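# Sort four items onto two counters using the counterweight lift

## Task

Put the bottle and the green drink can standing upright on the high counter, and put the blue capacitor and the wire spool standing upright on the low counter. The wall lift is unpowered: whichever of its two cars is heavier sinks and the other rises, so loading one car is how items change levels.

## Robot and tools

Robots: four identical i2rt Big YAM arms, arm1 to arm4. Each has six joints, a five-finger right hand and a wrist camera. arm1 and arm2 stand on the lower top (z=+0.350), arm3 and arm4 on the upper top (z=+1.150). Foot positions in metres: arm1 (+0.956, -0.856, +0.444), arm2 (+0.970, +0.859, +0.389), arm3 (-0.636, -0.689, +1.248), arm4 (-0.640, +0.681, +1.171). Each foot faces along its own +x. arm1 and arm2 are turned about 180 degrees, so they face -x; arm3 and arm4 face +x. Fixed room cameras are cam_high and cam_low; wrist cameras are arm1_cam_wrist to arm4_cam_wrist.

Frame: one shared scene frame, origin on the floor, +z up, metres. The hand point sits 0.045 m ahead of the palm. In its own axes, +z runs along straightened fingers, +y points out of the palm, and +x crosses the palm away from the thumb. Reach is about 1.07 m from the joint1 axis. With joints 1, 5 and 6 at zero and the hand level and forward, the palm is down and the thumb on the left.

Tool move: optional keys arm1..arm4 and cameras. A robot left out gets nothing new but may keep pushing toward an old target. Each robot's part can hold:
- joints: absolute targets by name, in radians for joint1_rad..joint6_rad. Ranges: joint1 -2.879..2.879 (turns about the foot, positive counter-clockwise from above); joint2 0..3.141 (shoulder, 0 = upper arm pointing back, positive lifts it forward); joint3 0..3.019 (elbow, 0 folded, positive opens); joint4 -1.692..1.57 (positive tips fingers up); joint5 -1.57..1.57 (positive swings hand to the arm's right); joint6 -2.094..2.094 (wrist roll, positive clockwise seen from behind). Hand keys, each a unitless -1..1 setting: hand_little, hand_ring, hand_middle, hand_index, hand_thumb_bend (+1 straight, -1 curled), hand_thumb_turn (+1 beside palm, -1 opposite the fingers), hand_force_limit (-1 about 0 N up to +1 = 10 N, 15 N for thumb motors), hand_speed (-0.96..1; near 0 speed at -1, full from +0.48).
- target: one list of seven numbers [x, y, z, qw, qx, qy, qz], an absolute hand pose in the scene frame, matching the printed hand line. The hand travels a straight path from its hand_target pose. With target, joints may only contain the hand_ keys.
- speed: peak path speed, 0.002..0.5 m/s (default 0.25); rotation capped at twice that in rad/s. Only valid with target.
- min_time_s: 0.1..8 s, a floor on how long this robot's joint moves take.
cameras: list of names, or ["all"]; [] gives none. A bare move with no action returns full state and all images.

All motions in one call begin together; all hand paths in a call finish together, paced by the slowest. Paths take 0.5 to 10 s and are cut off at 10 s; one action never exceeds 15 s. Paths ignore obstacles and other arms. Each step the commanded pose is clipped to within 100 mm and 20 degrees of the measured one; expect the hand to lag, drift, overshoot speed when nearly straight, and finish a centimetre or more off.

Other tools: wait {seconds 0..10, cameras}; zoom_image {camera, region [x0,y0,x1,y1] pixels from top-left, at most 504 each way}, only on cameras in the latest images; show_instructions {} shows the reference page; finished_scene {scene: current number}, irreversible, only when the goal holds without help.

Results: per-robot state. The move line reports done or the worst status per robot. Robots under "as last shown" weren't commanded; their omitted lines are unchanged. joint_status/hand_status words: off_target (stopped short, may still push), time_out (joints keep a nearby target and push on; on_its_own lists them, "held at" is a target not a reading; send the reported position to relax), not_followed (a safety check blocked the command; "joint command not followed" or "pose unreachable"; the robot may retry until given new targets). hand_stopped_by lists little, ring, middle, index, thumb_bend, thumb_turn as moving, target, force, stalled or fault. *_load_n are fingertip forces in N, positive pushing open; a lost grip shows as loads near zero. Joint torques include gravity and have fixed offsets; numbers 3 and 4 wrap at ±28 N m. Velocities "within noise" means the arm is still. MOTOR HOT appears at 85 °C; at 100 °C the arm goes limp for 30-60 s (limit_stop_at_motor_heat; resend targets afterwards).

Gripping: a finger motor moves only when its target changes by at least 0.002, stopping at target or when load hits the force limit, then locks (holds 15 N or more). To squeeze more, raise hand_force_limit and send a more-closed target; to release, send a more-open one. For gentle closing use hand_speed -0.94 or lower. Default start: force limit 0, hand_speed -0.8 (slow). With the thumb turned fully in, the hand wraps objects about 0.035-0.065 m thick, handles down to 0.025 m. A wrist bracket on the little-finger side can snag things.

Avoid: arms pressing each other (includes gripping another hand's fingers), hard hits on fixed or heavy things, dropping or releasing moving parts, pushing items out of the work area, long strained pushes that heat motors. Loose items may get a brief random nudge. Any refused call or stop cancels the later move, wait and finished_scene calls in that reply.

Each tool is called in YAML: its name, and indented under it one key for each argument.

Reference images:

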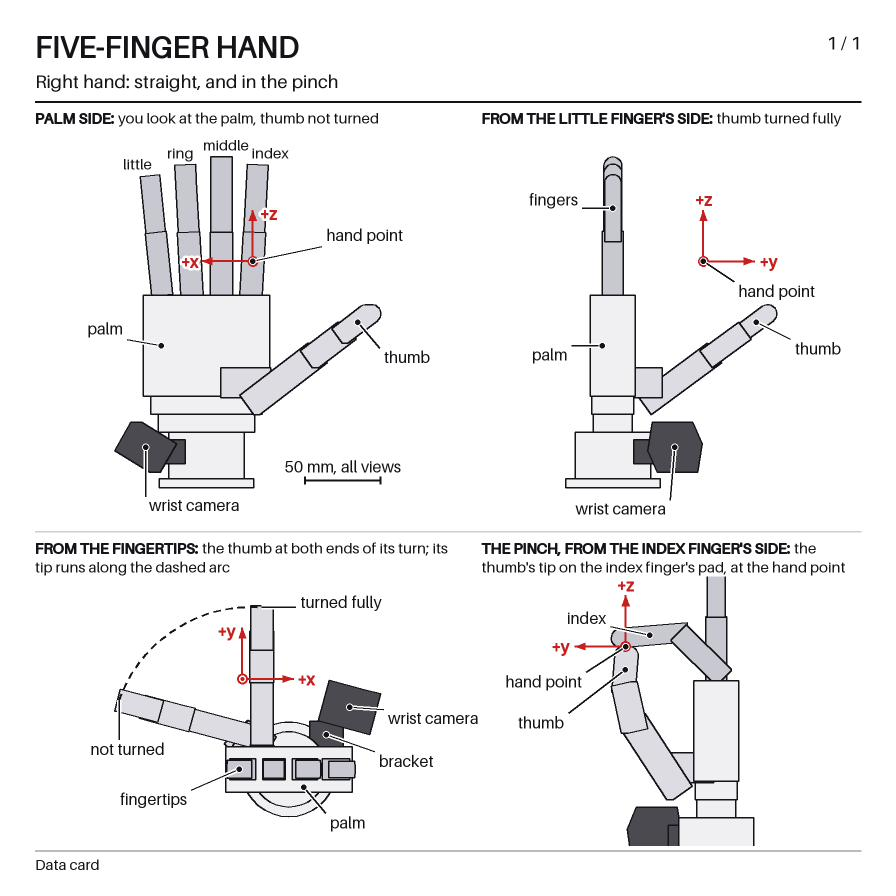

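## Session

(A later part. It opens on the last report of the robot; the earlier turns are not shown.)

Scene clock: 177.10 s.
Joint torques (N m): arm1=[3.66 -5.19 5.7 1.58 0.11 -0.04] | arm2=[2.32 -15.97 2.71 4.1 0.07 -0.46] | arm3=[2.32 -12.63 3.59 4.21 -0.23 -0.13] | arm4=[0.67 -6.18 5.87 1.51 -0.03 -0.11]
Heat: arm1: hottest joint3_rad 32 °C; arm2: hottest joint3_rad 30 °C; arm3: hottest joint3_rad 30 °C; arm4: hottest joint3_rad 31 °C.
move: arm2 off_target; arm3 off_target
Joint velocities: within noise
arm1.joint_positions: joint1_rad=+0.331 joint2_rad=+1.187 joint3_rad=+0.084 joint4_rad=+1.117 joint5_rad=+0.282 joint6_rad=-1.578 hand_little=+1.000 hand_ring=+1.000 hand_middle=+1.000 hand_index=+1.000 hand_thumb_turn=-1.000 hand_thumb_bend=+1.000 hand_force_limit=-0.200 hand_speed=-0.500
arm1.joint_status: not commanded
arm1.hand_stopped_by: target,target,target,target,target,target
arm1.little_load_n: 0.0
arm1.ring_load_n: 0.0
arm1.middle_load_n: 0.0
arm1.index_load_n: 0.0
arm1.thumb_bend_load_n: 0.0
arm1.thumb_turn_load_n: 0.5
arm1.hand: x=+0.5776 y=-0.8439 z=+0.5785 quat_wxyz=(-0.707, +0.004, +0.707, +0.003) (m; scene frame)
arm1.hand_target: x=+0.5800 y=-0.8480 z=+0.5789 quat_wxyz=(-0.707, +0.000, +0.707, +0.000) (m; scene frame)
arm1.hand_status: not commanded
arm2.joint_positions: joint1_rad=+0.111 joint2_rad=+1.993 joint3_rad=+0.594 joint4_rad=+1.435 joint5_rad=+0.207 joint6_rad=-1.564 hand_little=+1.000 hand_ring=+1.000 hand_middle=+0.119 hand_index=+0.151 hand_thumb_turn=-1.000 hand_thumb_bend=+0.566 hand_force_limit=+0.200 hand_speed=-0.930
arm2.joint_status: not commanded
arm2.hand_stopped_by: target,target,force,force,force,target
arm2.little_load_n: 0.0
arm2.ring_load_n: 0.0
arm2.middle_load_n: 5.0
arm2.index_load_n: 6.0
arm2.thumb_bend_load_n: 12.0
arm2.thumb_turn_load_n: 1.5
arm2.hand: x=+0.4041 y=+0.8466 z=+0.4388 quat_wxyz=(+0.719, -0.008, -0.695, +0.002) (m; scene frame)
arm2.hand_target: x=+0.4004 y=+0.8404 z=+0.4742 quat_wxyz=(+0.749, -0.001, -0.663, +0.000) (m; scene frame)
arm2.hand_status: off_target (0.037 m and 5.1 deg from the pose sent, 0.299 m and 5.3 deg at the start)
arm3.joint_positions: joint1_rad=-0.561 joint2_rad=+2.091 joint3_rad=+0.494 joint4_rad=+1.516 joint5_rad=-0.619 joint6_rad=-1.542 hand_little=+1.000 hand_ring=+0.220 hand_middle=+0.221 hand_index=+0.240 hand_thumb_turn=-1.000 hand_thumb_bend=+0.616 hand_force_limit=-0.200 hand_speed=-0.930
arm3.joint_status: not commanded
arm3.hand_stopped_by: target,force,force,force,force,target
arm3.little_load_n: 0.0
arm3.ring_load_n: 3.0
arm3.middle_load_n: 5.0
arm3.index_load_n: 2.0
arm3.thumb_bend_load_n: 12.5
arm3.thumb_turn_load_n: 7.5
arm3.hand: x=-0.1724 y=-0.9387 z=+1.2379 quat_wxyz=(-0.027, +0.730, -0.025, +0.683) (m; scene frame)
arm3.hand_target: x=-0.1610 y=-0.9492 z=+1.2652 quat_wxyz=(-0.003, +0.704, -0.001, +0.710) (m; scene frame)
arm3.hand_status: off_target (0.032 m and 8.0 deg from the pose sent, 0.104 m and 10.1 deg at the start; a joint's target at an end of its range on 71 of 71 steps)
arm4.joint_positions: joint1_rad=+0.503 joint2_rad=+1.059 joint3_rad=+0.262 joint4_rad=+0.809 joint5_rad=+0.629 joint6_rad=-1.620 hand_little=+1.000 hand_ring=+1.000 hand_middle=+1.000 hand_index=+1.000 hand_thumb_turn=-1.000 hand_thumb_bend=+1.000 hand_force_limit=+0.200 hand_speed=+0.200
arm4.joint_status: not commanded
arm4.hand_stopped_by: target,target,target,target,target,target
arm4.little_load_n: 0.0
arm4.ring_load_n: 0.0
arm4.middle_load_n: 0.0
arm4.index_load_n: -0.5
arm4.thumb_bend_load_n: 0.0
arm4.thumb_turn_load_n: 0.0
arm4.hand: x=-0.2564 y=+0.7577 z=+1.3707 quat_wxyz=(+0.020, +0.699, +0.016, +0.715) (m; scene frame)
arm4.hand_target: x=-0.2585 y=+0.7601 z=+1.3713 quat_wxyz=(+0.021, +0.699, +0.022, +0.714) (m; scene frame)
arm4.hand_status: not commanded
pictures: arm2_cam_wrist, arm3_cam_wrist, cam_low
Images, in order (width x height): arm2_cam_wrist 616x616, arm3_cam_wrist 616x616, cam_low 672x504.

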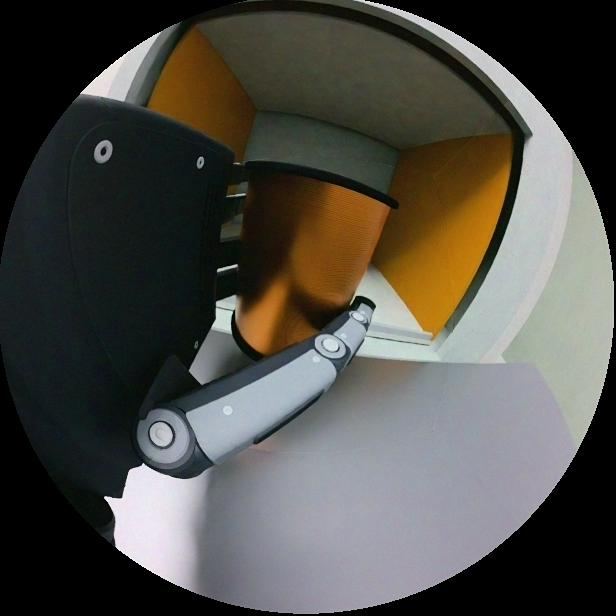

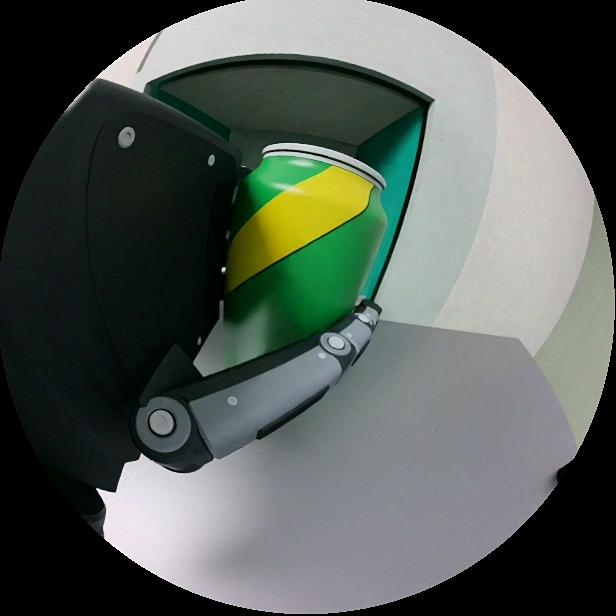

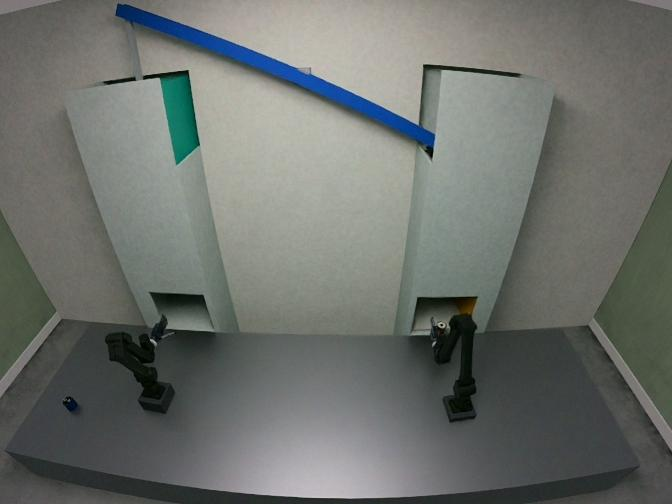

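move:
  arm3: {"target":[-0.145,-1.02,1.262,0,0.6756,0,0.7373],"speed":0.1}
  arm2: {"target":[0.402,0.84,0.440,-0.7314,0,0.682,0],"speed":0.1}
  cameras: ["arm3_cam_wrist","arm2_cam_wrist"]

Scene clock: 179.50 s.
Joint torques (N m): arm1=[4.37 -5.19 5.89 1.66 0.16 -0.02] | arm2=[2.37 -13.45 2.84 4.14 0.09 -0.36] | arm3=[2.43 -14.56 4.31 4.15 -0.18 -0.03] | arm4=[0.73 -6.12 5.89 1.51 -0.02 -0.11]
Heat: arm1: hottest joint3_rad 32 °C; arm2: hottest joint3_rad 30 °C; arm3: hottest joint3_rad 30 °C; arm4: hottest joint3_rad 31 °C.
move: arm2 off_target; arm3 off_target
Joint velocities: within noise
arm1, arm4: as last shown
arm2.joint_positions: joint1_rad=+0.111 joint2_rad=+2.034 joint3_rad=+0.594 joint4_rad=+1.445 joint5_rad=+0.208 joint6_rad=-1.564 hand_little=+1.000 hand_ring=+1.000 hand_middle=+0.119 hand_index=+0.151 hand_thumb_turn=-1.000 hand_thumb_bend=+0.566 hand_force_limit=+0.200 hand_speed=-0.930
arm2.joint_status: not commanded
arm2.hand_stopped_by: target,target,force,force,force,target
arm2.little_load_n: 0.0
arm2.ring_load_n: 0.0
arm2.middle_load_n: 5.0
arm2.index_load_n: 6.0
arm2.thumb_bend_load_n: 12.0
arm2.thumb_turn_load_n: 1.5
arm2.hand: x=+0.4076 y=+0.8472 z=+0.4196 quat_wxyz=(+0.709, -0.006, -0.705, -0.001) (m; scene frame)
arm2.hand_target: x=+0.4024 y=+0.8401 z=+0.4399 quat_wxyz=(+0.731, -0.001, -0.682, +0.000) (m; scene frame)
arm2.hand_status: off_target (0.022 m and 3.8 deg from the pose sent, 0.007 m and 2.2 deg at the start)
arm3.joint_positions: joint1_rad=-0.683 joint2_rad=+2.178 joint3_rad=+0.655 joint4_rad=+1.516 joint5_rad=-0.737 joint6_rad=-1.500 hand_little=+1.000 hand_ring=+0.220 hand_middle=+0.221 hand_index=+0.240 hand_thumb_turn=-1.000 hand_thumb_bend=+0.616 hand_force_limit=-0.200 hand_speed=-0.930
arm3.joint_status: not commanded
arm3.hand_stopped_by: target,force,force,force,force,target
arm3.little_load_n: 0.5
arm3.ring_load_n: 3.0
arm3.middle_load_n: 5.0
arm3.index_load_n: 2.0
arm3.thumb_bend_load_n: 13.0
arm3.thumb_turn_load_n: 7.5
arm3.hand: x=-0.1565 y=-1.0073 z=+1.2328 quat_wxyz=(-0.025, +0.709, -0.026, +0.704) (m; scene frame)
arm3.hand_target: x=-0.1461 y=-1.0190 z=+1.2620 quat_wxyz=(-0.001, +0.683, +0.000, +0.730) (m; scene frame)
arm3.hand_status: off_target (0.034 m and 6.8 deg from the pose sent, 0.089 m and 9.7 deg at the start; a joint's target at an end of its range on 43 of 43 steps)
arm4.index_load_n: 0.0
pictures: arm2_cam_wrist, arm3_cam_wrist
Images, in order (width x height): arm2_cam_wrist 616x616, arm3_cam_wrist 616x616.

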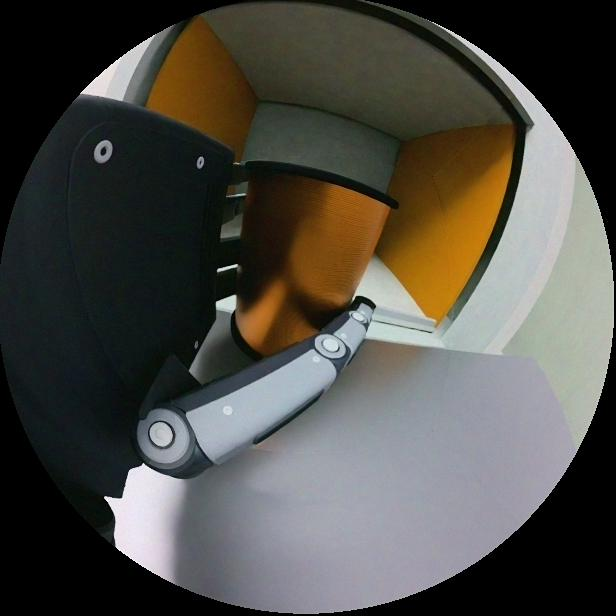

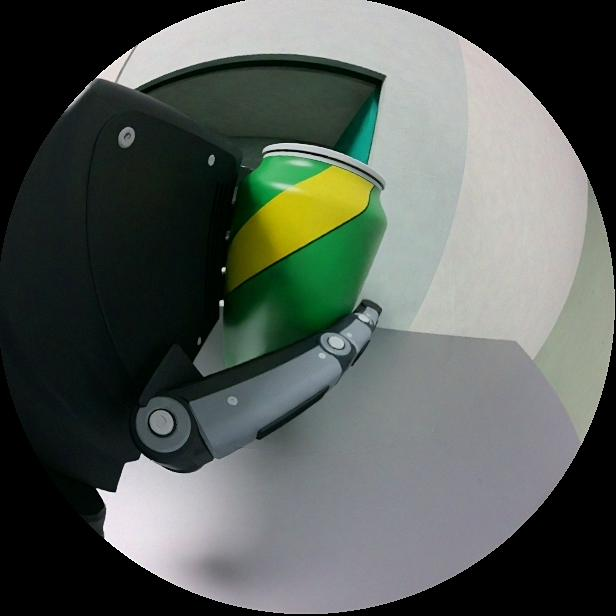

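move:
  arm3: {"target":[-0.145,-1.02,1.245,0.024,0.685,0.025,0.728],"speed":0.06}
  arm2: {"target":[0.402,0.84,0.420,-0.725,0,0.689,0],"speed":0.06}

move:
  arm3: {"target":[-0.145,-1.02,1.238,0.024,0.685,0.025,0.728],"speed":0.06}
  arm2: {"target":[0.402,0.84,0.413,-0.725,0,0.689,0],"speed":0.06}
  cameras: ["arm3_cam_wrist","arm2_cam_wrist"]

Scene clock: 181.97 s.
Joint torques (N m): arm1=[3.37 -5.54 5.87 1.66 0.15 -0.01] | arm2=[2.26 -12.86 3.06 4.1 0.11 -0.34] | arm3=[2.73 -14.8 3.95 4 -0.2 -0.29] | arm4=[0.85 -6.12 5.87 1.52 -0.03 -0.11]
Heat: arm1: hottest joint3_rad 32 °C; arm2: hottest joint3_rad 30 °C; arm3: hottest joint3_rad 30 °C; arm4: hottest joint3_rad 31 °C.
move: arm2 off_target; arm3 off_target
Joint velocities: within noise
arm1, arm4: as last shown
arm2.joint_positions: joint1_rad=+0.111 joint2_rad=+2.085 joint3_rad=+0.594 joint4_rad=+1.469 joint5_rad=+0.208 joint6_rad=-1.564 hand_little=+1.000 hand_ring=+1.000 hand_middle=+0.119 hand_index=+0.151 hand_thumb_turn=-1.000 hand_thumb_bend=+0.566 hand_force_limit=+0.200 hand_speed=-0.930
arm2.joint_status: not commanded
arm2.hand_stopped_by: target,target,force,force,force,target
arm2.little_load_n: 0.0
arm2.ring_load_n: 0.0
arm2.middle_load_n: 5.0
arm2.index_load_n: 6.5
arm2.thumb_bend_load_n: 12.0
arm2.thumb_turn_load_n: 1.0
arm2.hand: x=+0.4124 y=+0.8482 z=+0.3982 quat_wxyz=(+0.699, -0.004, -0.715, -0.003) (m; scene frame)
arm2.hand_target: x=+0.4028 y=+0.8401 z=+0.4199 quat_wxyz=(+0.725, +0.000, -0.689, +0.000) (m; scene frame)
arm2.hand_status: off_target (0.026 m and 4.2 deg from the pose sent, 0.009 m and 2.7 deg at the start)
arm3.joint_positions: joint1_rad=-0.683 joint2_rad=+2.225 joint3_rad=+0.669 joint4_rad=+1.519 joint5_rad=-0.737 joint6_rad=-1.566 hand_little=+1.000 hand_ring=+0.220 hand_middle=+0.221 hand_index=+0.240 hand_thumb_turn=-1.000 hand_thumb_bend=+0.616 hand_force_limit=-0.200 hand_speed=-0.930
arm3.joint_status: not commanded
arm3.hand_stopped_by: target,force,force,force,force,target
arm3.little_load_n: 0.0
arm3.ring_load_n: 2.5
arm3.middle_load_n: 5.0
arm3.index_load_n: 1.5
arm3.thumb_bend_load_n: 12.5
arm3.thumb_turn_load_n: 7.5
arm3.hand: x=-0.1574 y=-1.0087 z=+1.2158 quat_wxyz=(-0.009, +0.717, -0.010, +0.697) (m; scene frame)
arm3.hand_target: x=-0.1461 y=-1.0190 z=+1.2450 quat_wxyz=(+0.023, +0.692, +0.024, +0.721) (m; scene frame)
arm3.hand_status: off_target (0.034 m and 7.5 deg from the pose sent, 0.021 m and 9.0 deg at the start; a joint's target at an end of its range on 40 of 40 steps)
pictures: none

Scene clock: 182.93 s.
Joint torques (N m): arm1=[3.66 -5.77 5.78 1.62 0.16 0] | arm2=[2.26 -13.33 3.49 4.15 0.1 -0.33] | arm3=[2.67 -14.92 3.82 4 -0.22 -0.29] | arm4=[0.67 -6.18 5.9 1.57 -0.03 -0.11]
Heat: arm1: hottest joint3_rad 32 °C; arm2: hottest joint3_rad 30 °C; arm3: hottest joint3_rad 30 °C; arm4: hottest joint3_rad 31 °C.
move: arm2 off_target; arm3 off_target
Joint velocities: within noise
arm1, arm4: as last shown
arm2.joint_positions: joint1_rad=+0.111 joint2_rad=+2.110 joint3_rad=+0.594 joint4_rad=+1.489 joint5_rad=+0.208 joint6_rad=-1.564 hand_little=+1.000 hand_ring=+1.000 hand_middle=+0.119 hand_index=+0.151 hand_thumb_turn=-1.000 hand_thumb_bend=+0.566 hand_force_limit=+0.200 hand_speed=-0.930
arm2.joint_status: not commanded
arm2.hand_stopped_by: target,target,force,force,force,target
arm2.little_load_n: 0.0
arm2.ring_load_n: 0.0
arm2.middle_load_n: 5.0
arm2.index_load_n: 6.0
arm2.thumb_bend_load_n: 12.0
arm2.thumb_turn_load_n: 1.5
arm2.hand: x=+0.4148 y=+0.8487 z=+0.3901 quat_wxyz=(+0.697, -0.004, -0.717, -0.003) (m; scene frame)
arm2.hand_target: x=+0.4030 y=+0.8402 z=+0.4129 quat_wxyz=(+0.725, -0.001, -0.689, +0.000) (m; scene frame)
arm2.hand_status: off_target (0.028 m and 4.5 deg from the pose sent, 0.020 m and 4.2 deg at the start)
arm3.joint_positions: joint1_rad=-0.683 joint2_rad=+2.241 joint3_rad=+0.675 joint4_rad=+1.519 joint5_rad=-0.738 joint6_rad=-1.573 hand_little=+1.000 hand_ring=+0.220 hand_middle=+0.221 hand_index=+0.240 hand_thumb_turn=-1.000 hand_thumb_bend=+0.616 hand_force_limit=-0.200 hand_speed=-0.930
arm3.joint_status: not commanded
arm3.hand_stopped_by: target,force,force,force,force,target
arm3.little_load_n: 0.0
arm3.ring_load_n: 3.0
arm3.middle_load_n: 5.0
arm3.index_load_n: 1.5
arm3.thumb_bend_load_n: 13.0
arm3.thumb_turn_load_n: 7.5
arm3.hand: x=-0.1573 y=-1.0087 z=+1.2091 quat_wxyz=(-0.009, +0.719, -0.009, +0.695) (m; scene frame)
arm3.hand_target: x=-0.1459 y=-1.0191 z=+1.2382 quat_wxyz=(+0.022, +0.695, +0.025, +0.718) (m; scene frame)
arm3.hand_status: off_target (0.033 m and 7.7 deg from the pose sent, 0.028 m and 7.5 deg at the start; a joint's target at an end of its range on 29 of 29 steps)
arm4.thumb_turn_load_n: 0.5
pictures: arm2_cam_wrist, arm3_cam_wrist
Images, in order (width x height): arm2_cam_wrist 616x616, arm3_cam_wrist 616x616.

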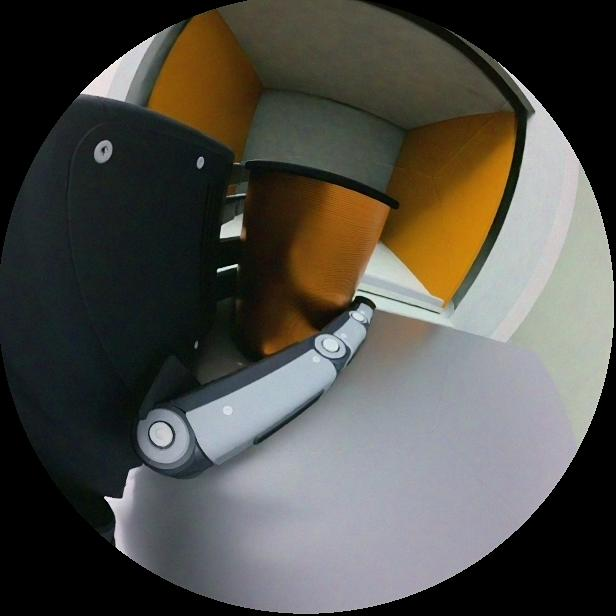

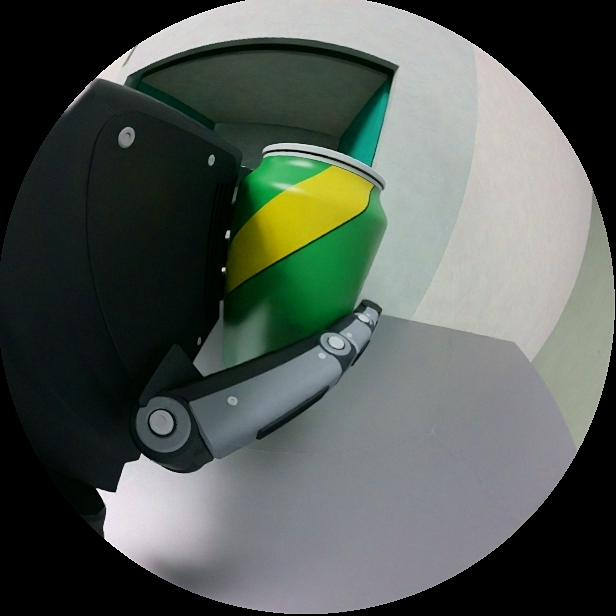

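move:
  arm3: {"target":[-0.145,-1.02,1.231,0.024,0.675,0.025,0.738],"speed":0.06}
  arm2: {"target":[0.402,0.84,0.406,-0.735,0,0.678,0],"speed":0.06}
  cameras: ["arm3_cam_wrist","arm2_cam_wrist"]

Scene clock: 184.40 s.
Joint torques (N m): arm1=[3.9 -5.01 5.78 1.69 0.14 -0.04] | arm2=[2.43 -12.92 3.67 3.93 0.08 -0.37] | arm3=[2.49 -14.92 3.71 4 -0.22 -0.3] | arm4=[0.67 -6.18 5.87 1.54 -0.03 -0.11]
Heat: arm1: hottest joint3_rad 32 °C; arm2: hottest joint3_rad 30 °C; arm3: hottest joint3_rad 30 °C; arm4: hottest joint3_rad 31 °C.
move: arm2 off_target; arm3 off_target
Joint velocities: within noise
arm1, arm4: as last shown
arm1.ring_load_n: -0.5
arm2.joint_positions: joint1_rad=+0.113 joint2_rad=+2.142 joint3_rad=+0.597 joint4_rad=+1.539 joint5_rad=+0.212 joint6_rad=-1.564 hand_little=+1.000 hand_ring=+1.000 hand_middle=+0.119 hand_index=+0.151 hand_thumb_turn=-1.000 hand_thumb_bend=+0.566 hand_force_limit=+0.200 hand_speed=-0.930
arm2.joint_status: not commanded
arm2.hand_stopped_by: target,target,force,force,force,target
arm2.little_load_n: 0.0
arm2.ring_load_n: 0.0
arm2.middle_load_n: 5.0
arm2.index_load_n: 6.0
arm2.thumb_bend_load_n: 12.0
arm2.thumb_turn_load_n: 1.0
arm2.hand: x=+0.4161 y=+0.8487 z=+0.3870 quat_wxyz=(+0.705, -0.006, -0.709, -0.002) (m; scene frame)
arm2.hand_target: x=+0.4030 y=+0.8400 z=+0.4062 quat_wxyz=(+0.730, -0.002, -0.684, +0.000) (m; scene frame)
arm2.hand_status: off_target (0.025 m and 5.0 deg from the pose sent, 0.022 m and 6.2 deg at the start; a joint's target at an end of its range on 20 of 29 steps)
arm3.joint_positions: joint1_rad=-0.683 joint2_rad=+2.257 joint3_rad=+0.682 joint4_rad=+1.519 joint5_rad=-0.745 joint6_rad=-1.576 hand_little=+1.000 hand_ring=+0.220 hand_middle=+0.221 hand_index=+0.240 hand_thumb_turn=-1.000 hand_thumb_bend=+0.616 hand_force_limit=-0.200 hand_speed=-0.930
arm3.joint_status: not commanded
arm3.hand_stopped_by: target,force,force,force,force,target
arm3.little_load_n: 0.5
arm3.ring_load_n: 2.5
arm3.middle_load_n: 5.0
arm3.index_load_n: 2.0
arm3.thumb_bend_load_n: 13.0
arm3.thumb_turn_load_n: 8.0
arm3.hand: x=-0.1566 y=-1.0078 z=+1.2026 quat_wxyz=(-0.013, +0.721, -0.008, +0.692) (m; scene frame)
arm3.hand_target: x=-0.1459 y=-1.0192 z=+1.2312 quat_wxyz=(+0.019, +0.697, +0.025, +0.716) (m; scene frame)
arm3.hand_status: off_target (0.033 m and 9.4 deg from the pose sent, 0.028 m and 9.0 deg at the start; a joint's target at an end of its range on 29 of 29 steps)
pictures: arm2_cam_wrist, arm3_cam_wrist
Images, in order (width x height): arm2_cam_wrist 616x616, arm3_cam_wrist 616x616.

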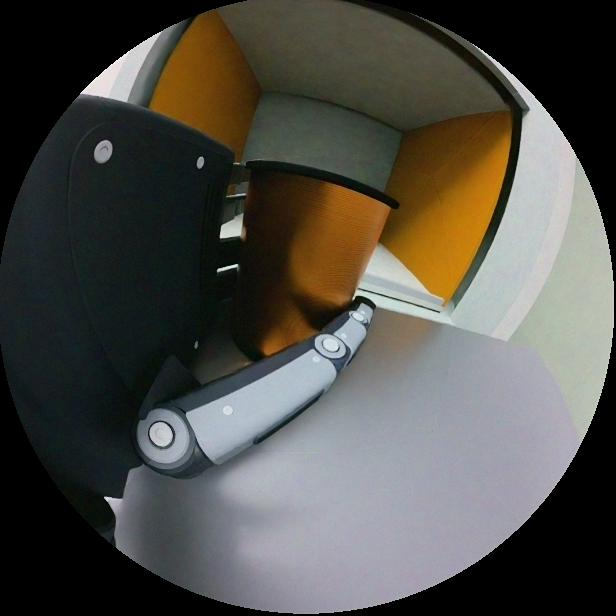

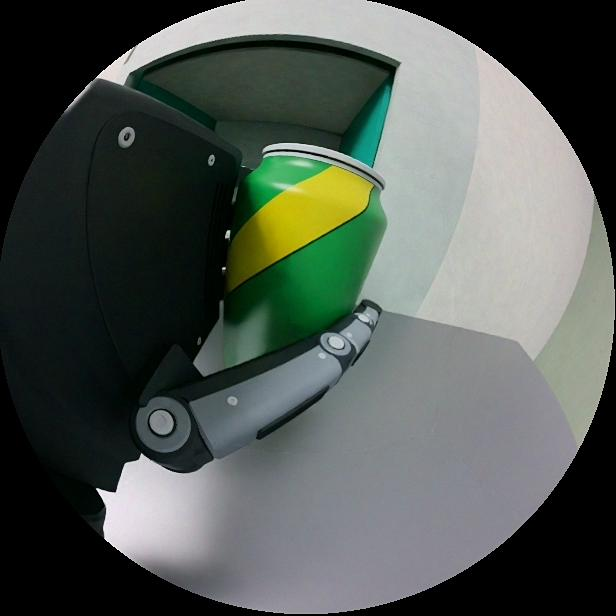

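move:
  arm3: {"target":[-0.143,-1.02,1.224,0.024,0.669,0.025,0.743],"speed":0.06}
  arm2: {"target":[0.402,0.84,0.399,-0.731,0,0.682,0],"speed":0.06}
  cameras: ["arm3_cam_wrist","arm2_cam_wrist","cam_high"]

Scene clock: 186.03 s.
Joint torques (N m): arm1=[3.9 -5.19 5.87 1.61 0.14 -0.04] | arm2=[1.9 -12.4 3.62 3.52 0.01 -0.32] | arm3=[2.67 -14.45 3.62 3.88 -0.21 -0.26] | arm4=[0.73 -6.18 5.87 1.51 -0.03 -0.11]
Heat: arm1: hottest joint3_rad 32 °C; arm2: hottest joint3_rad 30 °C; arm3: hottest joint3_rad 30 °C; arm4: hottest joint3_rad 31 °C.
move: arm2 off_target; arm3 off_target
Joint velocities: within noise
arm1, arm4: as last shown
arm1.ring_load_n: 0.0
arm1.thumb_turn_load_n: 0.0
arm2.joint_positions: joint1_rad=+0.113 joint2_rad=+2.150 joint3_rad=+0.603 joint4_rad=+1.548 joint5_rad=+0.213 joint6_rad=-1.564 hand_little=+1.000 hand_ring=+1.000 hand_middle=+0.119 hand_index=+0.151 hand_thumb_turn=-1.000 hand_thumb_bend=+0.567 hand_force_limit=+0.200 hand_speed=-0.930
arm2.joint_status: not commanded
arm2.hand_stopped_by: target,target,force,force,force,target
arm2.little_load_n: 0.0
arm2.ring_load_n: 0.0
arm2.middle_load_n: 5.0
arm2.index_load_n: 5.0
arm2.thumb_bend_load_n: 12.5
arm2.thumb_turn_load_n: 1.0
arm2.hand: x=+0.4147 y=+0.8487 z=+0.3864 quat_wxyz=(+0.707, -0.007, -0.707, -0.002) (m; scene frame)
arm2.hand_target: x=+0.4028 y=+0.8401 z=+0.3992 quat_wxyz=(+0.726, -0.002, -0.688, +0.000) (m; scene frame)
arm2.hand_status: off_target (0.020 m and 4.0 deg from the pose sent, 0.020 m and 4.4 deg at the start; a joint's target at an end of its range on 35 of 35 steps)
arm3.joint_positions: joint1_rad=-0.683 joint2_rad=+2.271 joint3_rad=+0.696 joint4_rad=+1.522 joint5_rad=-0.746 joint6_rad=-1.581 hand_little=+1.000 hand_ring=+0.220 hand_middle=+0.221 hand_index=+0.240 hand_thumb_turn=-1.000 hand_thumb_bend=+0.616 hand_force_limit=-0.200 hand_speed=-0.930
arm3.joint_status: not commanded
arm3.hand_stopped_by: target,force,force,force,force,target
arm3.little_load_n: 0.0
arm3.ring_load_n: 3.0
arm3.middle_load_n: 5.0
arm3.index_load_n: 1.5
arm3.thumb_bend_load_n: 12.5
arm3.thumb_turn_load_n: 7.0
arm3.hand: x=-0.1541 y=-1.0099 z=+1.1991 quat_wxyz=(-0.011, +0.721, -0.005, +0.693) (m; scene frame)
arm3.hand_target: x=-0.1437 y=-1.0193 z=+1.2242 quat_wxyz=(+0.017, +0.699, +0.026, +0.714) (m; scene frame)
arm3.hand_status: off_target (0.029 m and 9.8 deg from the pose sent, 0.028 m and 10.1 deg at the start; a joint's target at an end of its range on 35 of 35 steps)
arm4.thumb_turn_load_n: 0.0
pictures: arm2_cam_wrist, arm3_cam_wrist, cam_high
Images, in order (width x height): arm2_cam_wrist 616x616, arm3_cam_wrist 616x616, cam_high 672x504.

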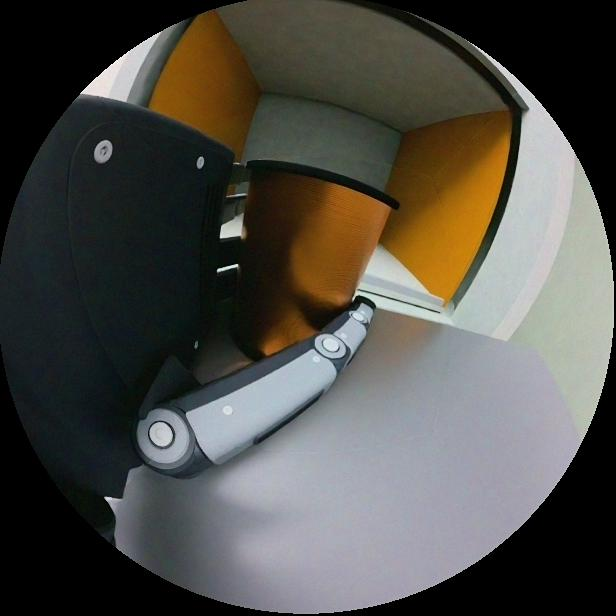

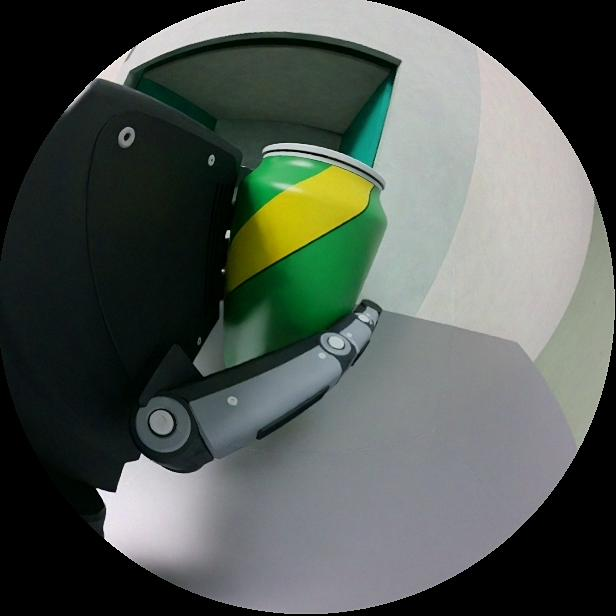

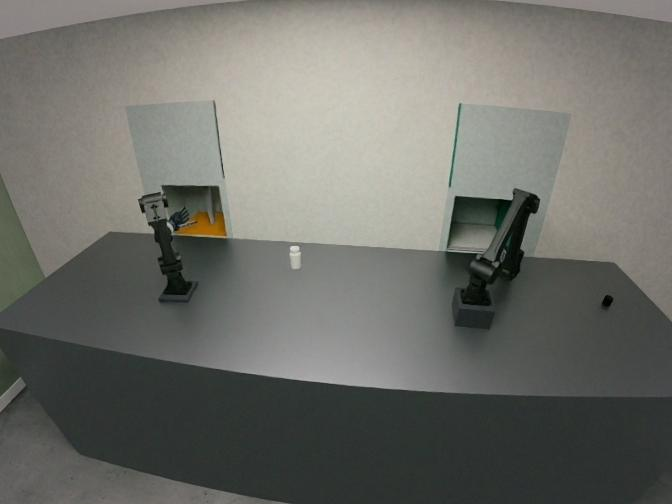

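move:
  arm3: {"target":[-0.143,-1.02,1.219,0.024,0.669,0.025,0.743],"speed":0.06}
  arm2: {"joints":{"hand_speed":-0.5,"hand_middle":1,"hand_index":1,"hand_thumb_bend":1}}
  cameras: ["arm3_cam_wrist","arm2_cam_wrist"]

Scene clock: 187.67 s.
Joint torques (N m): arm1=[3.84 -5.54 5.71 1.61 0.14 -0.06] | arm2=[2.02 -12.75 2.48 2.71 -0.01 -0.25] | arm3=[2.67 -14.39 3.49 3.63 -0.19 -0.23] | arm4=[0.73 -6.18 5.9 1.54 -0.03 -0.11]
Heat: arm1: hottest joint3_rad 32 °C; arm2: hottest joint1_rad 29 °C; arm3: hottest joint3_rad 30 °C; arm4: hottest joint3_rad 31 °C.
move: arm2 done; arm3 off_target
Joint velocities: within noise
arm1, arm4: as last shown
arm1.thumb_turn_load_n: 0.5
arm2.joint_positions: joint1_rad=+0.113 joint2_rad=+2.150 joint3_rad=+0.620 joint4_rad=+1.565 joint5_rad=+0.214 joint6_rad=-1.571 hand_little=+1.000 hand_ring=+1.000 hand_middle=+1.000 hand_index=+1.000 hand_thumb_turn=-1.000 hand_thumb_bend=+1.000 hand_force_limit=+0.200 hand_speed=-0.500
arm2.joint_status: all done
arm2.hand_stopped_by: target,target,target,target,target,target
arm2.little_load_n: 0.0
arm2.ring_load_n: 0.0
arm2.middle_load_n: 0.0
arm2.index_load_n: 0.0
arm2.thumb_bend_load_n: 0.0
arm2.thumb_turn_load_n: 0.5
arm2.hand: x=+0.4072 y=+0.8475 z=+0.3956 quat_wxyz=(+0.719, -0.007, -0.695, -0.002) (m; scene frame)
arm2.hand_target: x=+0.4026 y=+0.8400 z=+0.3994 quat_wxyz=(+0.726, -0.002, -0.687, +0.000) (m; scene frame)
arm2.hand_status: not commanded
arm3.joint_positions: joint1_rad=-0.683 joint2_rad=+2.278 joint3_rad=+0.702 joint4_rad=+1.528 joint5_rad=-0.748 joint6_rad=-1.589 hand_little=+1.000 hand_ring=+0.220 hand_middle=+0.221 hand_index=+0.240 hand_thumb_turn=-1.000 hand_thumb_bend=+0.616 hand_force_limit=-0.200 hand_speed=-0.930
arm3.joint_status: not commanded
arm3.hand_stopped_by: target,force,force,force,force,target
arm3.little_load_n: 0.0
arm3.ring_load_n: 3.0
arm3.middle_load_n: 5.0
arm3.index_load_n: 1.5
arm3.thumb_bend_load_n: 13.0
arm3.thumb_turn_load_n: 6.5
arm3.hand: x=-0.1526 y=-1.0111 z=+1.1988 quat_wxyz=(-0.008, +0.720, +0.000, +0.694) (m; scene frame)
arm3.hand_target: x=-0.1435 y=-1.0195 z=+1.2192 quat_wxyz=(+0.017, +0.701, +0.026, +0.713) (m; scene frame)
arm3.hand_status: off_target (0.024 m and 9.3 deg from the pose sent, 0.025 m and 9.8 deg at the start; a joint's target at an end of its range on 36 of 36 steps)
pictures: arm2_cam_wrist, arm3_cam_wrist
Images, in order (width x height): arm2_cam_wrist 616x616, arm3_cam_wrist 616x616.

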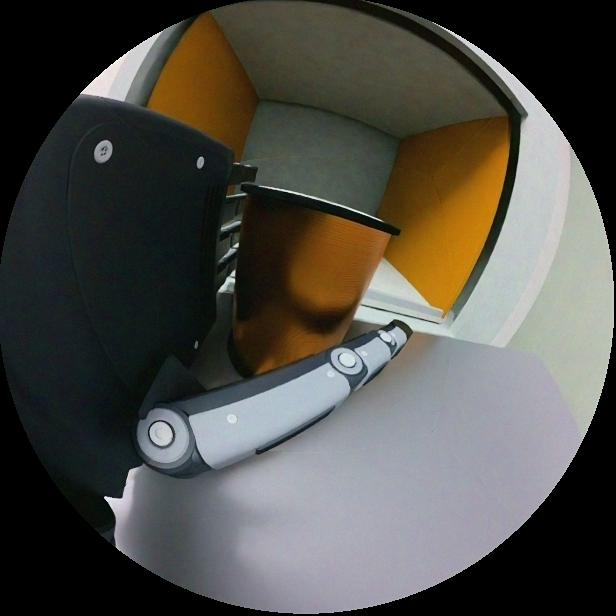

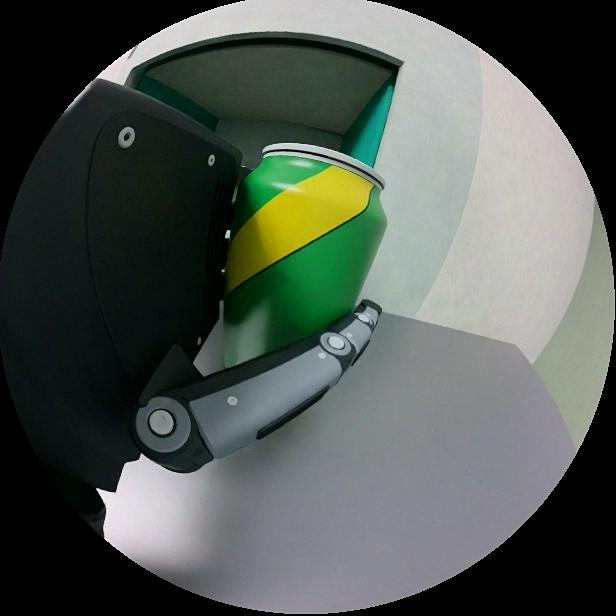

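move:
  arm3: {"target":[-0.1435,-1.0195,1.211,0.017,0.701,0.02,0.713],"speed":0.05,"joints":{"hand_speed":-0.5,"hand_ring":1,"hand_middle":1,"hand_index":1,"hand_thumb_bend":1}}
  arm2: {"target":[0.495,0.843,0.415,-0.72,0,0.694,0],"speed":0.06}
  cameras: ["arm3_cam_wrist","arm2_cam_wrist"]

Scene clock: 190.43 s.
Joint torques (N m): arm1=[3.9 -4.89 5.81 1.63 0.16 -0.03] | arm2=[2.02 -10.99 -0.14 2.85 0.09 -0.09] | arm3=[2.96 -13.16 3.23 2.85 0.21 -0.08] | arm4=[0.73 -6.18 5.89 1.5 -0.03 -0.11]
Heat: arm1: hottest joint3_rad 32 °C; arm2: hottest joint1_rad 29 °C; arm3: hottest joint3_rad 30 °C; arm4: hottest joint3_rad 31 °C.
move: arm2 off_target; arm3 off_target
Joint velocities: within noise
arm1, arm4: as last shown
arm1.thumb_turn_load_n: 0.0
arm2.joint_positions: joint1_rad=+0.171 joint2_rad=+1.996 joint3_rad=+0.378 joint4_rad=+1.565 joint5_rad=+0.278 joint6_rad=-1.564 hand_little=+1.000 hand_ring=+1.000 hand_middle=+1.000 hand_index=+1.000 hand_thumb_turn=-1.000 hand_thumb_bend=+1.000 hand_force_limit=+0.200 hand_speed=-0.500
arm2.joint_status: not commanded
arm2.hand_stopped_by: target,target,target,target,target,target
arm2.little_load_n: 0.0
arm2.ring_load_n: 0.0
arm2.middle_load_n: 0.0
arm2.index_load_n: 0.0
arm2.thumb_bend_load_n: 0.0
arm2.thumb_turn_load_n: 0.5
arm2.hand: x=+0.4926 y=+0.8483 z=+0.4106 quat_wxyz=(+0.688, -0.004, -0.725, -0.009) (m; scene frame)
arm2.hand_target: x=+0.4947 y=+0.8430 z=+0.4155 quat_wxyz=(+0.694, -0.006, -0.720, -0.001) (m; scene frame)
arm2.hand_status: off_target (0.007 m and 5.2 deg from the pose sent, 0.090 m and 0.9 deg at the start; a joint's target at an end of its range on 64 of 64 steps)
arm3.joint_positions: joint1_rad=-0.683 joint2_rad=+2.280 joint3_rad=+0.711 joint4_rad=+1.546 joint5_rad=-0.747 joint6_rad=-1.600 hand_little=+1.000 hand_ring=+1.000 hand_middle=+1.000 hand_index=+1.000 hand_thumb_turn=-1.000 hand_thumb_bend=+1.000 hand_force_limit=-0.200 hand_speed=-0.500
arm3.joint_status: all done
arm3.hand_stopped_by: target,target,target,target,target,target
arm3.little_load_n: 0.0
arm3.ring_load_n: 0.0
arm3.middle_load_n: 0.0
arm3.index_load_n: -0.5
arm3.thumb_bend_load_n: 0.0
arm3.thumb_turn_load_n: 0.5
arm3.hand: x=-0.1497 y=-1.0142 z=+1.2056 quat_wxyz=(+0.003, +0.713, +0.010, +0.701) (m; scene frame)
arm3.hand_target: x=-0.1437 y=-1.0193 z=+1.2111 quat_wxyz=(+0.016, +0.704, +0.020, +0.710) (m; scene frame)
arm3.hand_status: off_target (0.010 m and 2.8 deg from the pose sent, 0.017 m and 4.7 deg at the start; a joint's target at an end of its range on 63 of 64 steps)
arm4.thumb_turn_load_n: 0.5
pictures: arm2_cam_wrist, arm3_cam_wrist
Images, in order (width x height): arm2_cam_wrist 616x616, arm3_cam_wrist 616x616.

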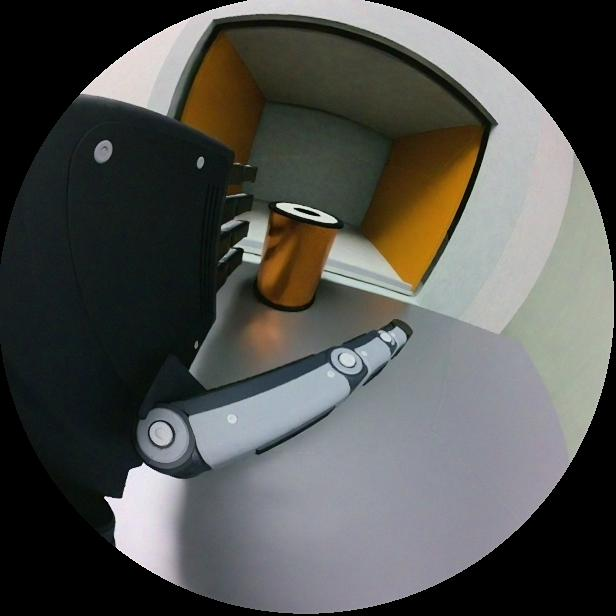

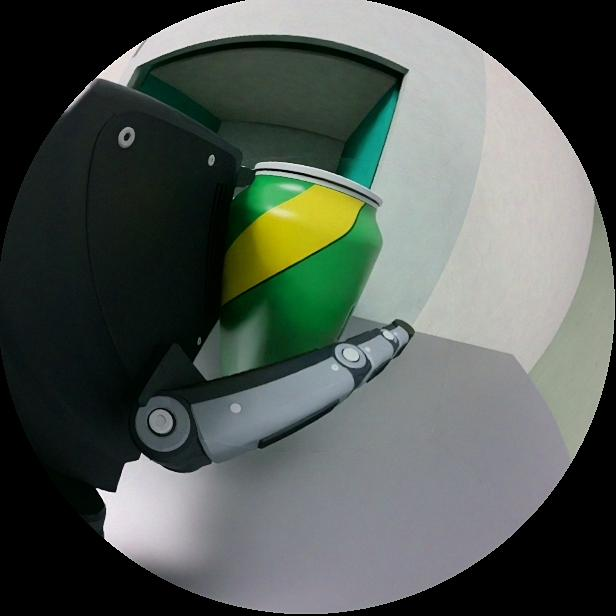

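move:
  arm3: {"target":[-0.24,-1.016,1.228,0.01,0.705,0.015,0.709],"speed":0.07}
  arm2: {"joints":{"joint2_rad":1.5,"joint3_rad":0.3,"joint4_rad":1.2},"min_time_s":1.8}
  cameras: ["arm3_cam_wrist"]

move:
  arm3: {"joints":{"joint2_rad":1.5,"joint3_rad":0.3,"joint4_rad":1.2},"min_time_s":2}
  cameras: ["cam_high","cam_low","arm2_cam_wrist"]

Scene clock: 193.20 s.
Joint torques (N m): arm1=[3.78 -5.89 5.91 1.52 0.15 -0.01] | arm2=[2.37 -7.36 3.23 1.62 0.1 -0.05] | arm3=[2.14 -14.04 0.5 2.74 -0.25 -0.11] | arm4=[0.62 -6.12 5.89 1.57 -0.03 -0.11]
Heat: arm1: hottest joint3_rad 32 °C; arm2: hottest joint1_rad 29 °C; arm3: hottest joint3_rad 30 °C; arm4: hottest joint3_rad 31 °C.
move: arm2 done; arm3 off_target
Joint velocities: within noise
arm1.joint_positions: joint1_rad=+0.331 joint2_rad=+1.187 joint3_rad=+0.084 joint4_rad=+1.117 joint5_rad=+0.282 joint6_rad=-1.578 hand_little=+1.000 hand_ring=+1.000 hand_middle=+1.000 hand_index=+1.000 hand_thumb_turn=-1.000 hand_thumb_bend=+1.000 hand_force_limit=-0.200 hand_speed=-0.500
arm1.joint_status: not commanded
arm1.hand_stopped_by: target,target,target,target,target,target
arm1.little_load_n: 0.0
arm1.ring_load_n: 0.0
arm1.middle_load_n: 0.0
arm1.index_load_n: 0.0
arm1.thumb_bend_load_n: 0.0
arm1.thumb_turn_load_n: 0.0
arm1.hand: x=+0.5776 y=-0.8439 z=+0.5785 quat_wxyz=(-0.707, +0.004, +0.707, +0.003) (m; scene frame)
arm1.hand_target: x=+0.5800 y=-0.8480 z=+0.5789 quat_wxyz=(-0.707, +0.000, +0.707, +0.000) (m; scene frame)
arm1.hand_status: not commanded
arm2.joint_positions: joint1_rad=+0.171 joint2_rad=+1.506 joint3_rad=+0.311 joint4_rad=+1.212 joint5_rad=+0.278 joint6_rad=-1.564 hand_little=+1.000 hand_ring=+1.000 hand_middle=+1.000 hand_index=+1.000 hand_thumb_turn=-1.000 hand_thumb_bend=+1.000 hand_force_limit=+0.200 hand_speed=-0.500
arm2.joint_status: all done
arm2.hand_stopped_by: target,target,target,target,target,target
arm2.little_load_n: 0.0
arm2.ring_load_n: 0.0
arm2.middle_load_n: -0.5
arm2.index_load_n: 0.0
arm2.thumb_bend_load_n: 0.0
arm2.thumb_turn_load_n: 0.0
arm2.hand: x=+0.5062 y=+0.8519 z=+0.5195 quat_wxyz=(+0.713, -0.011, -0.701, -0.003) (m; scene frame)
arm2.hand_target: x=+0.5108 y=+0.8475 z=+0.5142 quat_wxyz=(+0.707, -0.010, -0.707, +0.003) (m; scene frame)
arm2.hand_status: not commanded
arm3.joint_positions: joint1_rad=-0.864 joint2_rad=+2.195 joint3_rad=+0.531 joint4_rad=+1.546 joint5_rad=-0.938 joint6_rad=-1.648 hand_little=+1.000 hand_ring=+1.000 hand_middle=+1.000 hand_index=+1.000 hand_thumb_turn=-1.000 hand_thumb_bend=+1.000 hand_force_limit=-0.200 hand_speed=-0.500
arm3.joint_status: not commanded
arm3.hand_stopped_by: target,target,target,target,target,target
arm3.little_load_n: 0.0
arm3.ring_load_n: 0.0
arm3.middle_load_n: 0.0
arm3.index_load_n: 0.0
arm3.thumb_bend_load_n: 0.0
arm3.thumb_turn_load_n: 0.5
arm3.hand: x=-0.2392 y=-1.0126 z=+1.2127 quat_wxyz=(-0.013, +0.731, +0.003, +0.682) (m; scene frame)
arm3.hand_target: x=-0.2398 y=-1.0160 z=+1.2279 quat_wxyz=(+0.004, +0.723, +0.017, +0.691) (m; scene frame)
arm3.hand_status: off_target (0.016 m and 5.2 deg from the pose sent, 0.093 m and 1.7 deg at the start; a joint's target at an end of its range on 70 of 70 steps)
arm4.joint_positions: joint1_rad=+0.503 joint2_rad=+1.059 joint3_rad=+0.262 joint4_rad=+0.809 joint5_rad=+0.629 joint6_rad=-1.620 hand_little=+1.000 hand_ring=+1.000 hand_middle=+1.000 hand_index=+1.000 hand_thumb_turn=-1.000 hand_thumb_bend=+1.000 hand_force_limit=+0.200 hand_speed=+0.200
arm4.joint_status: not commanded
arm4.hand_stopped_by: target,target,target,target,target,target
arm4.little_load_n: 0.0
arm4.ring_load_n: 0.0
arm4.middle_load_n: 0.0
arm4.index_load_n: 0.0
arm4.thumb_bend_load_n: 0.0
arm4.thumb_turn_load_n: 0.5
arm4.hand: x=-0.2564 y=+0.7577 z=+1.3707 quat_wxyz=(+0.020, +0.699, +0.016, +0.715) (m; scene frame)
arm4.hand_target: x=-0.2585 y=+0.7601 z=+1.3713 quat_wxyz=(+0.021, +0.699, +0.022, +0.714) (m; scene frame)
arm4.hand_status: not commanded
pictures: arm3_cam_wrist
Images, in order (width x height): arm3_cam_wrist 616x616.

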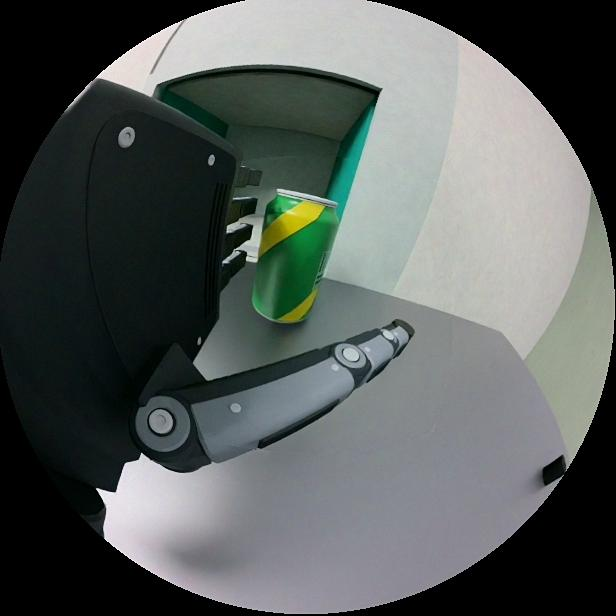

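Scene clock: 195.73 s.
Joint torques (N m): arm1=[3.9 -5.42 5.76 1.57 0.16 -0.05] | arm2=[2.14 -7.82 3.11 1.68 0.05 -0.06] | arm3=[2.14 -7.88 3.51 1.09 -0.16 -0.1] | arm4=[0.73 -6.07 5.87 1.55 -0.03 -0.11]
Heat: arm1: hottest joint3_rad 32 °C; arm2: hottest joint1_rad 29 °C; arm3: hottest joint3_rad 30 °C; arm4: hottest joint3_rad 31 °C.
move: arm3 done
Joint velocities: within noise
arm1, arm2, arm4: as last shown
arm1.thumb_turn_load_n: 0.5
arm2.middle_load_n: 0.0
arm3.joint_positions: joint1_rad=-0.864 joint2_rad=+1.512 joint3_rad=+0.306 joint4_rad=+1.213 joint5_rad=-0.938 joint6_rad=-1.648 hand_little=+1.000 hand_ring=+1.000 hand_middle=+1.000 hand_index=+1.000 hand_thumb_turn=-1.000 hand_thumb_bend=+1.000 hand_force_limit=-0.200 hand_speed=-0.500
arm3.joint_status: all done
arm3.hand_stopped_by: target,target,target,target,target,target
arm3.little_load_n: 0.0
arm3.ring_load_n: 0.0
arm3.middle_load_n: 0.0
arm3.index_load_n: 0.0
arm3.thumb_bend_load_n: 0.0
arm3.thumb_turn_load_n: 0.0
arm3.hand: x=-0.2720 y=-0.9689 z=+1.3799 quat_wxyz=(+0.024, +0.705, +0.037, +0.708) (m; scene frame)
arm3.hand_target: x=-0.2751 y=-0.9687 z=+1.3806 quat_wxyz=(+0.027, +0.706, +0.039, +0.707) (m; scene frame)
arm3.hand_status: not commanded
pictures: arm2_cam_wrist, cam_high, cam_low
Images, in order (width x height): arm2_cam_wrist 616x616, cam_high 672x504, cam_low 672x504.

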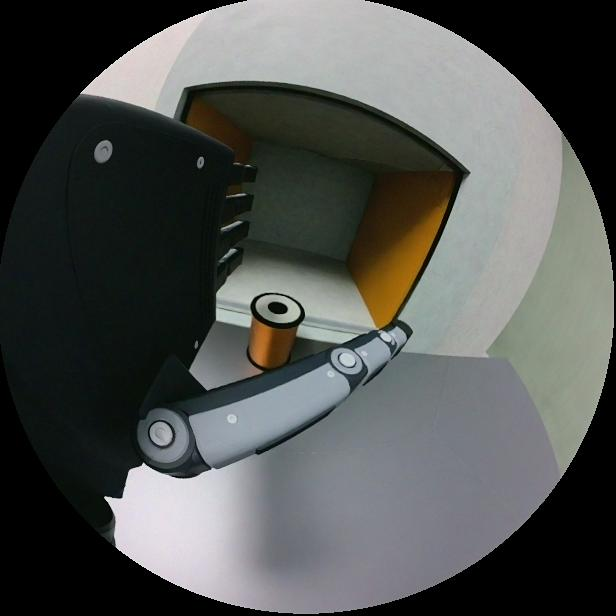

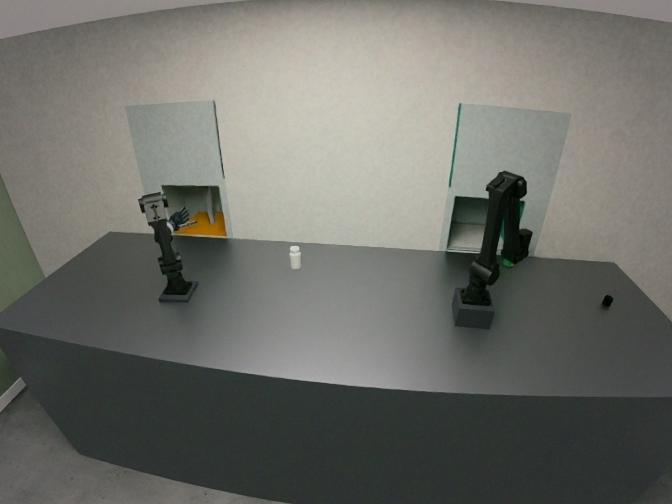

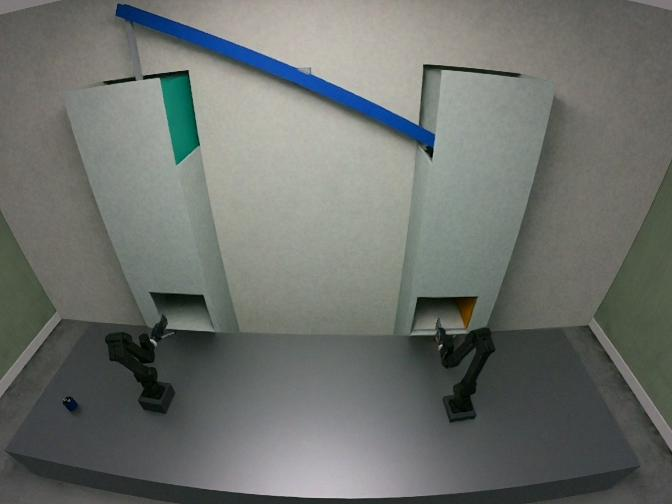

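zoom_image:
  camera: "cam_low"
  region: [30, 370, 130, 440]

zoom_image:
  camera: "cam_low"
  region: [400, 290, 520, 400]

zoom_image:
  camera: "cam_high"
  region: [260, 220, 560, 320]

Scaled by 5.040.

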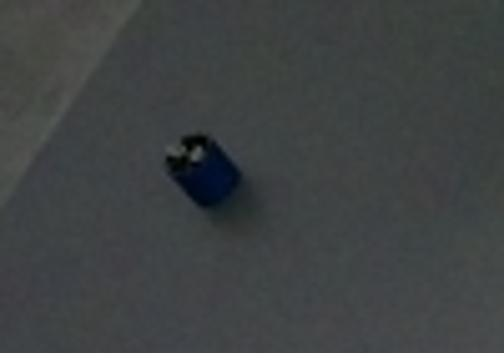

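Scaled by 4.200.

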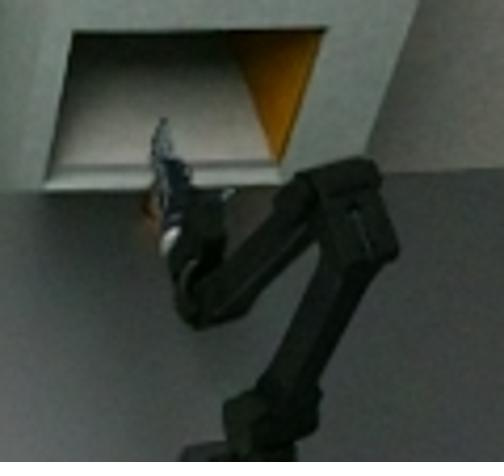

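Scaled by 1.680.

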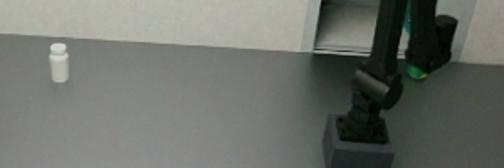

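finished_scene:
  scene: 2

The scene is finished: the task was done.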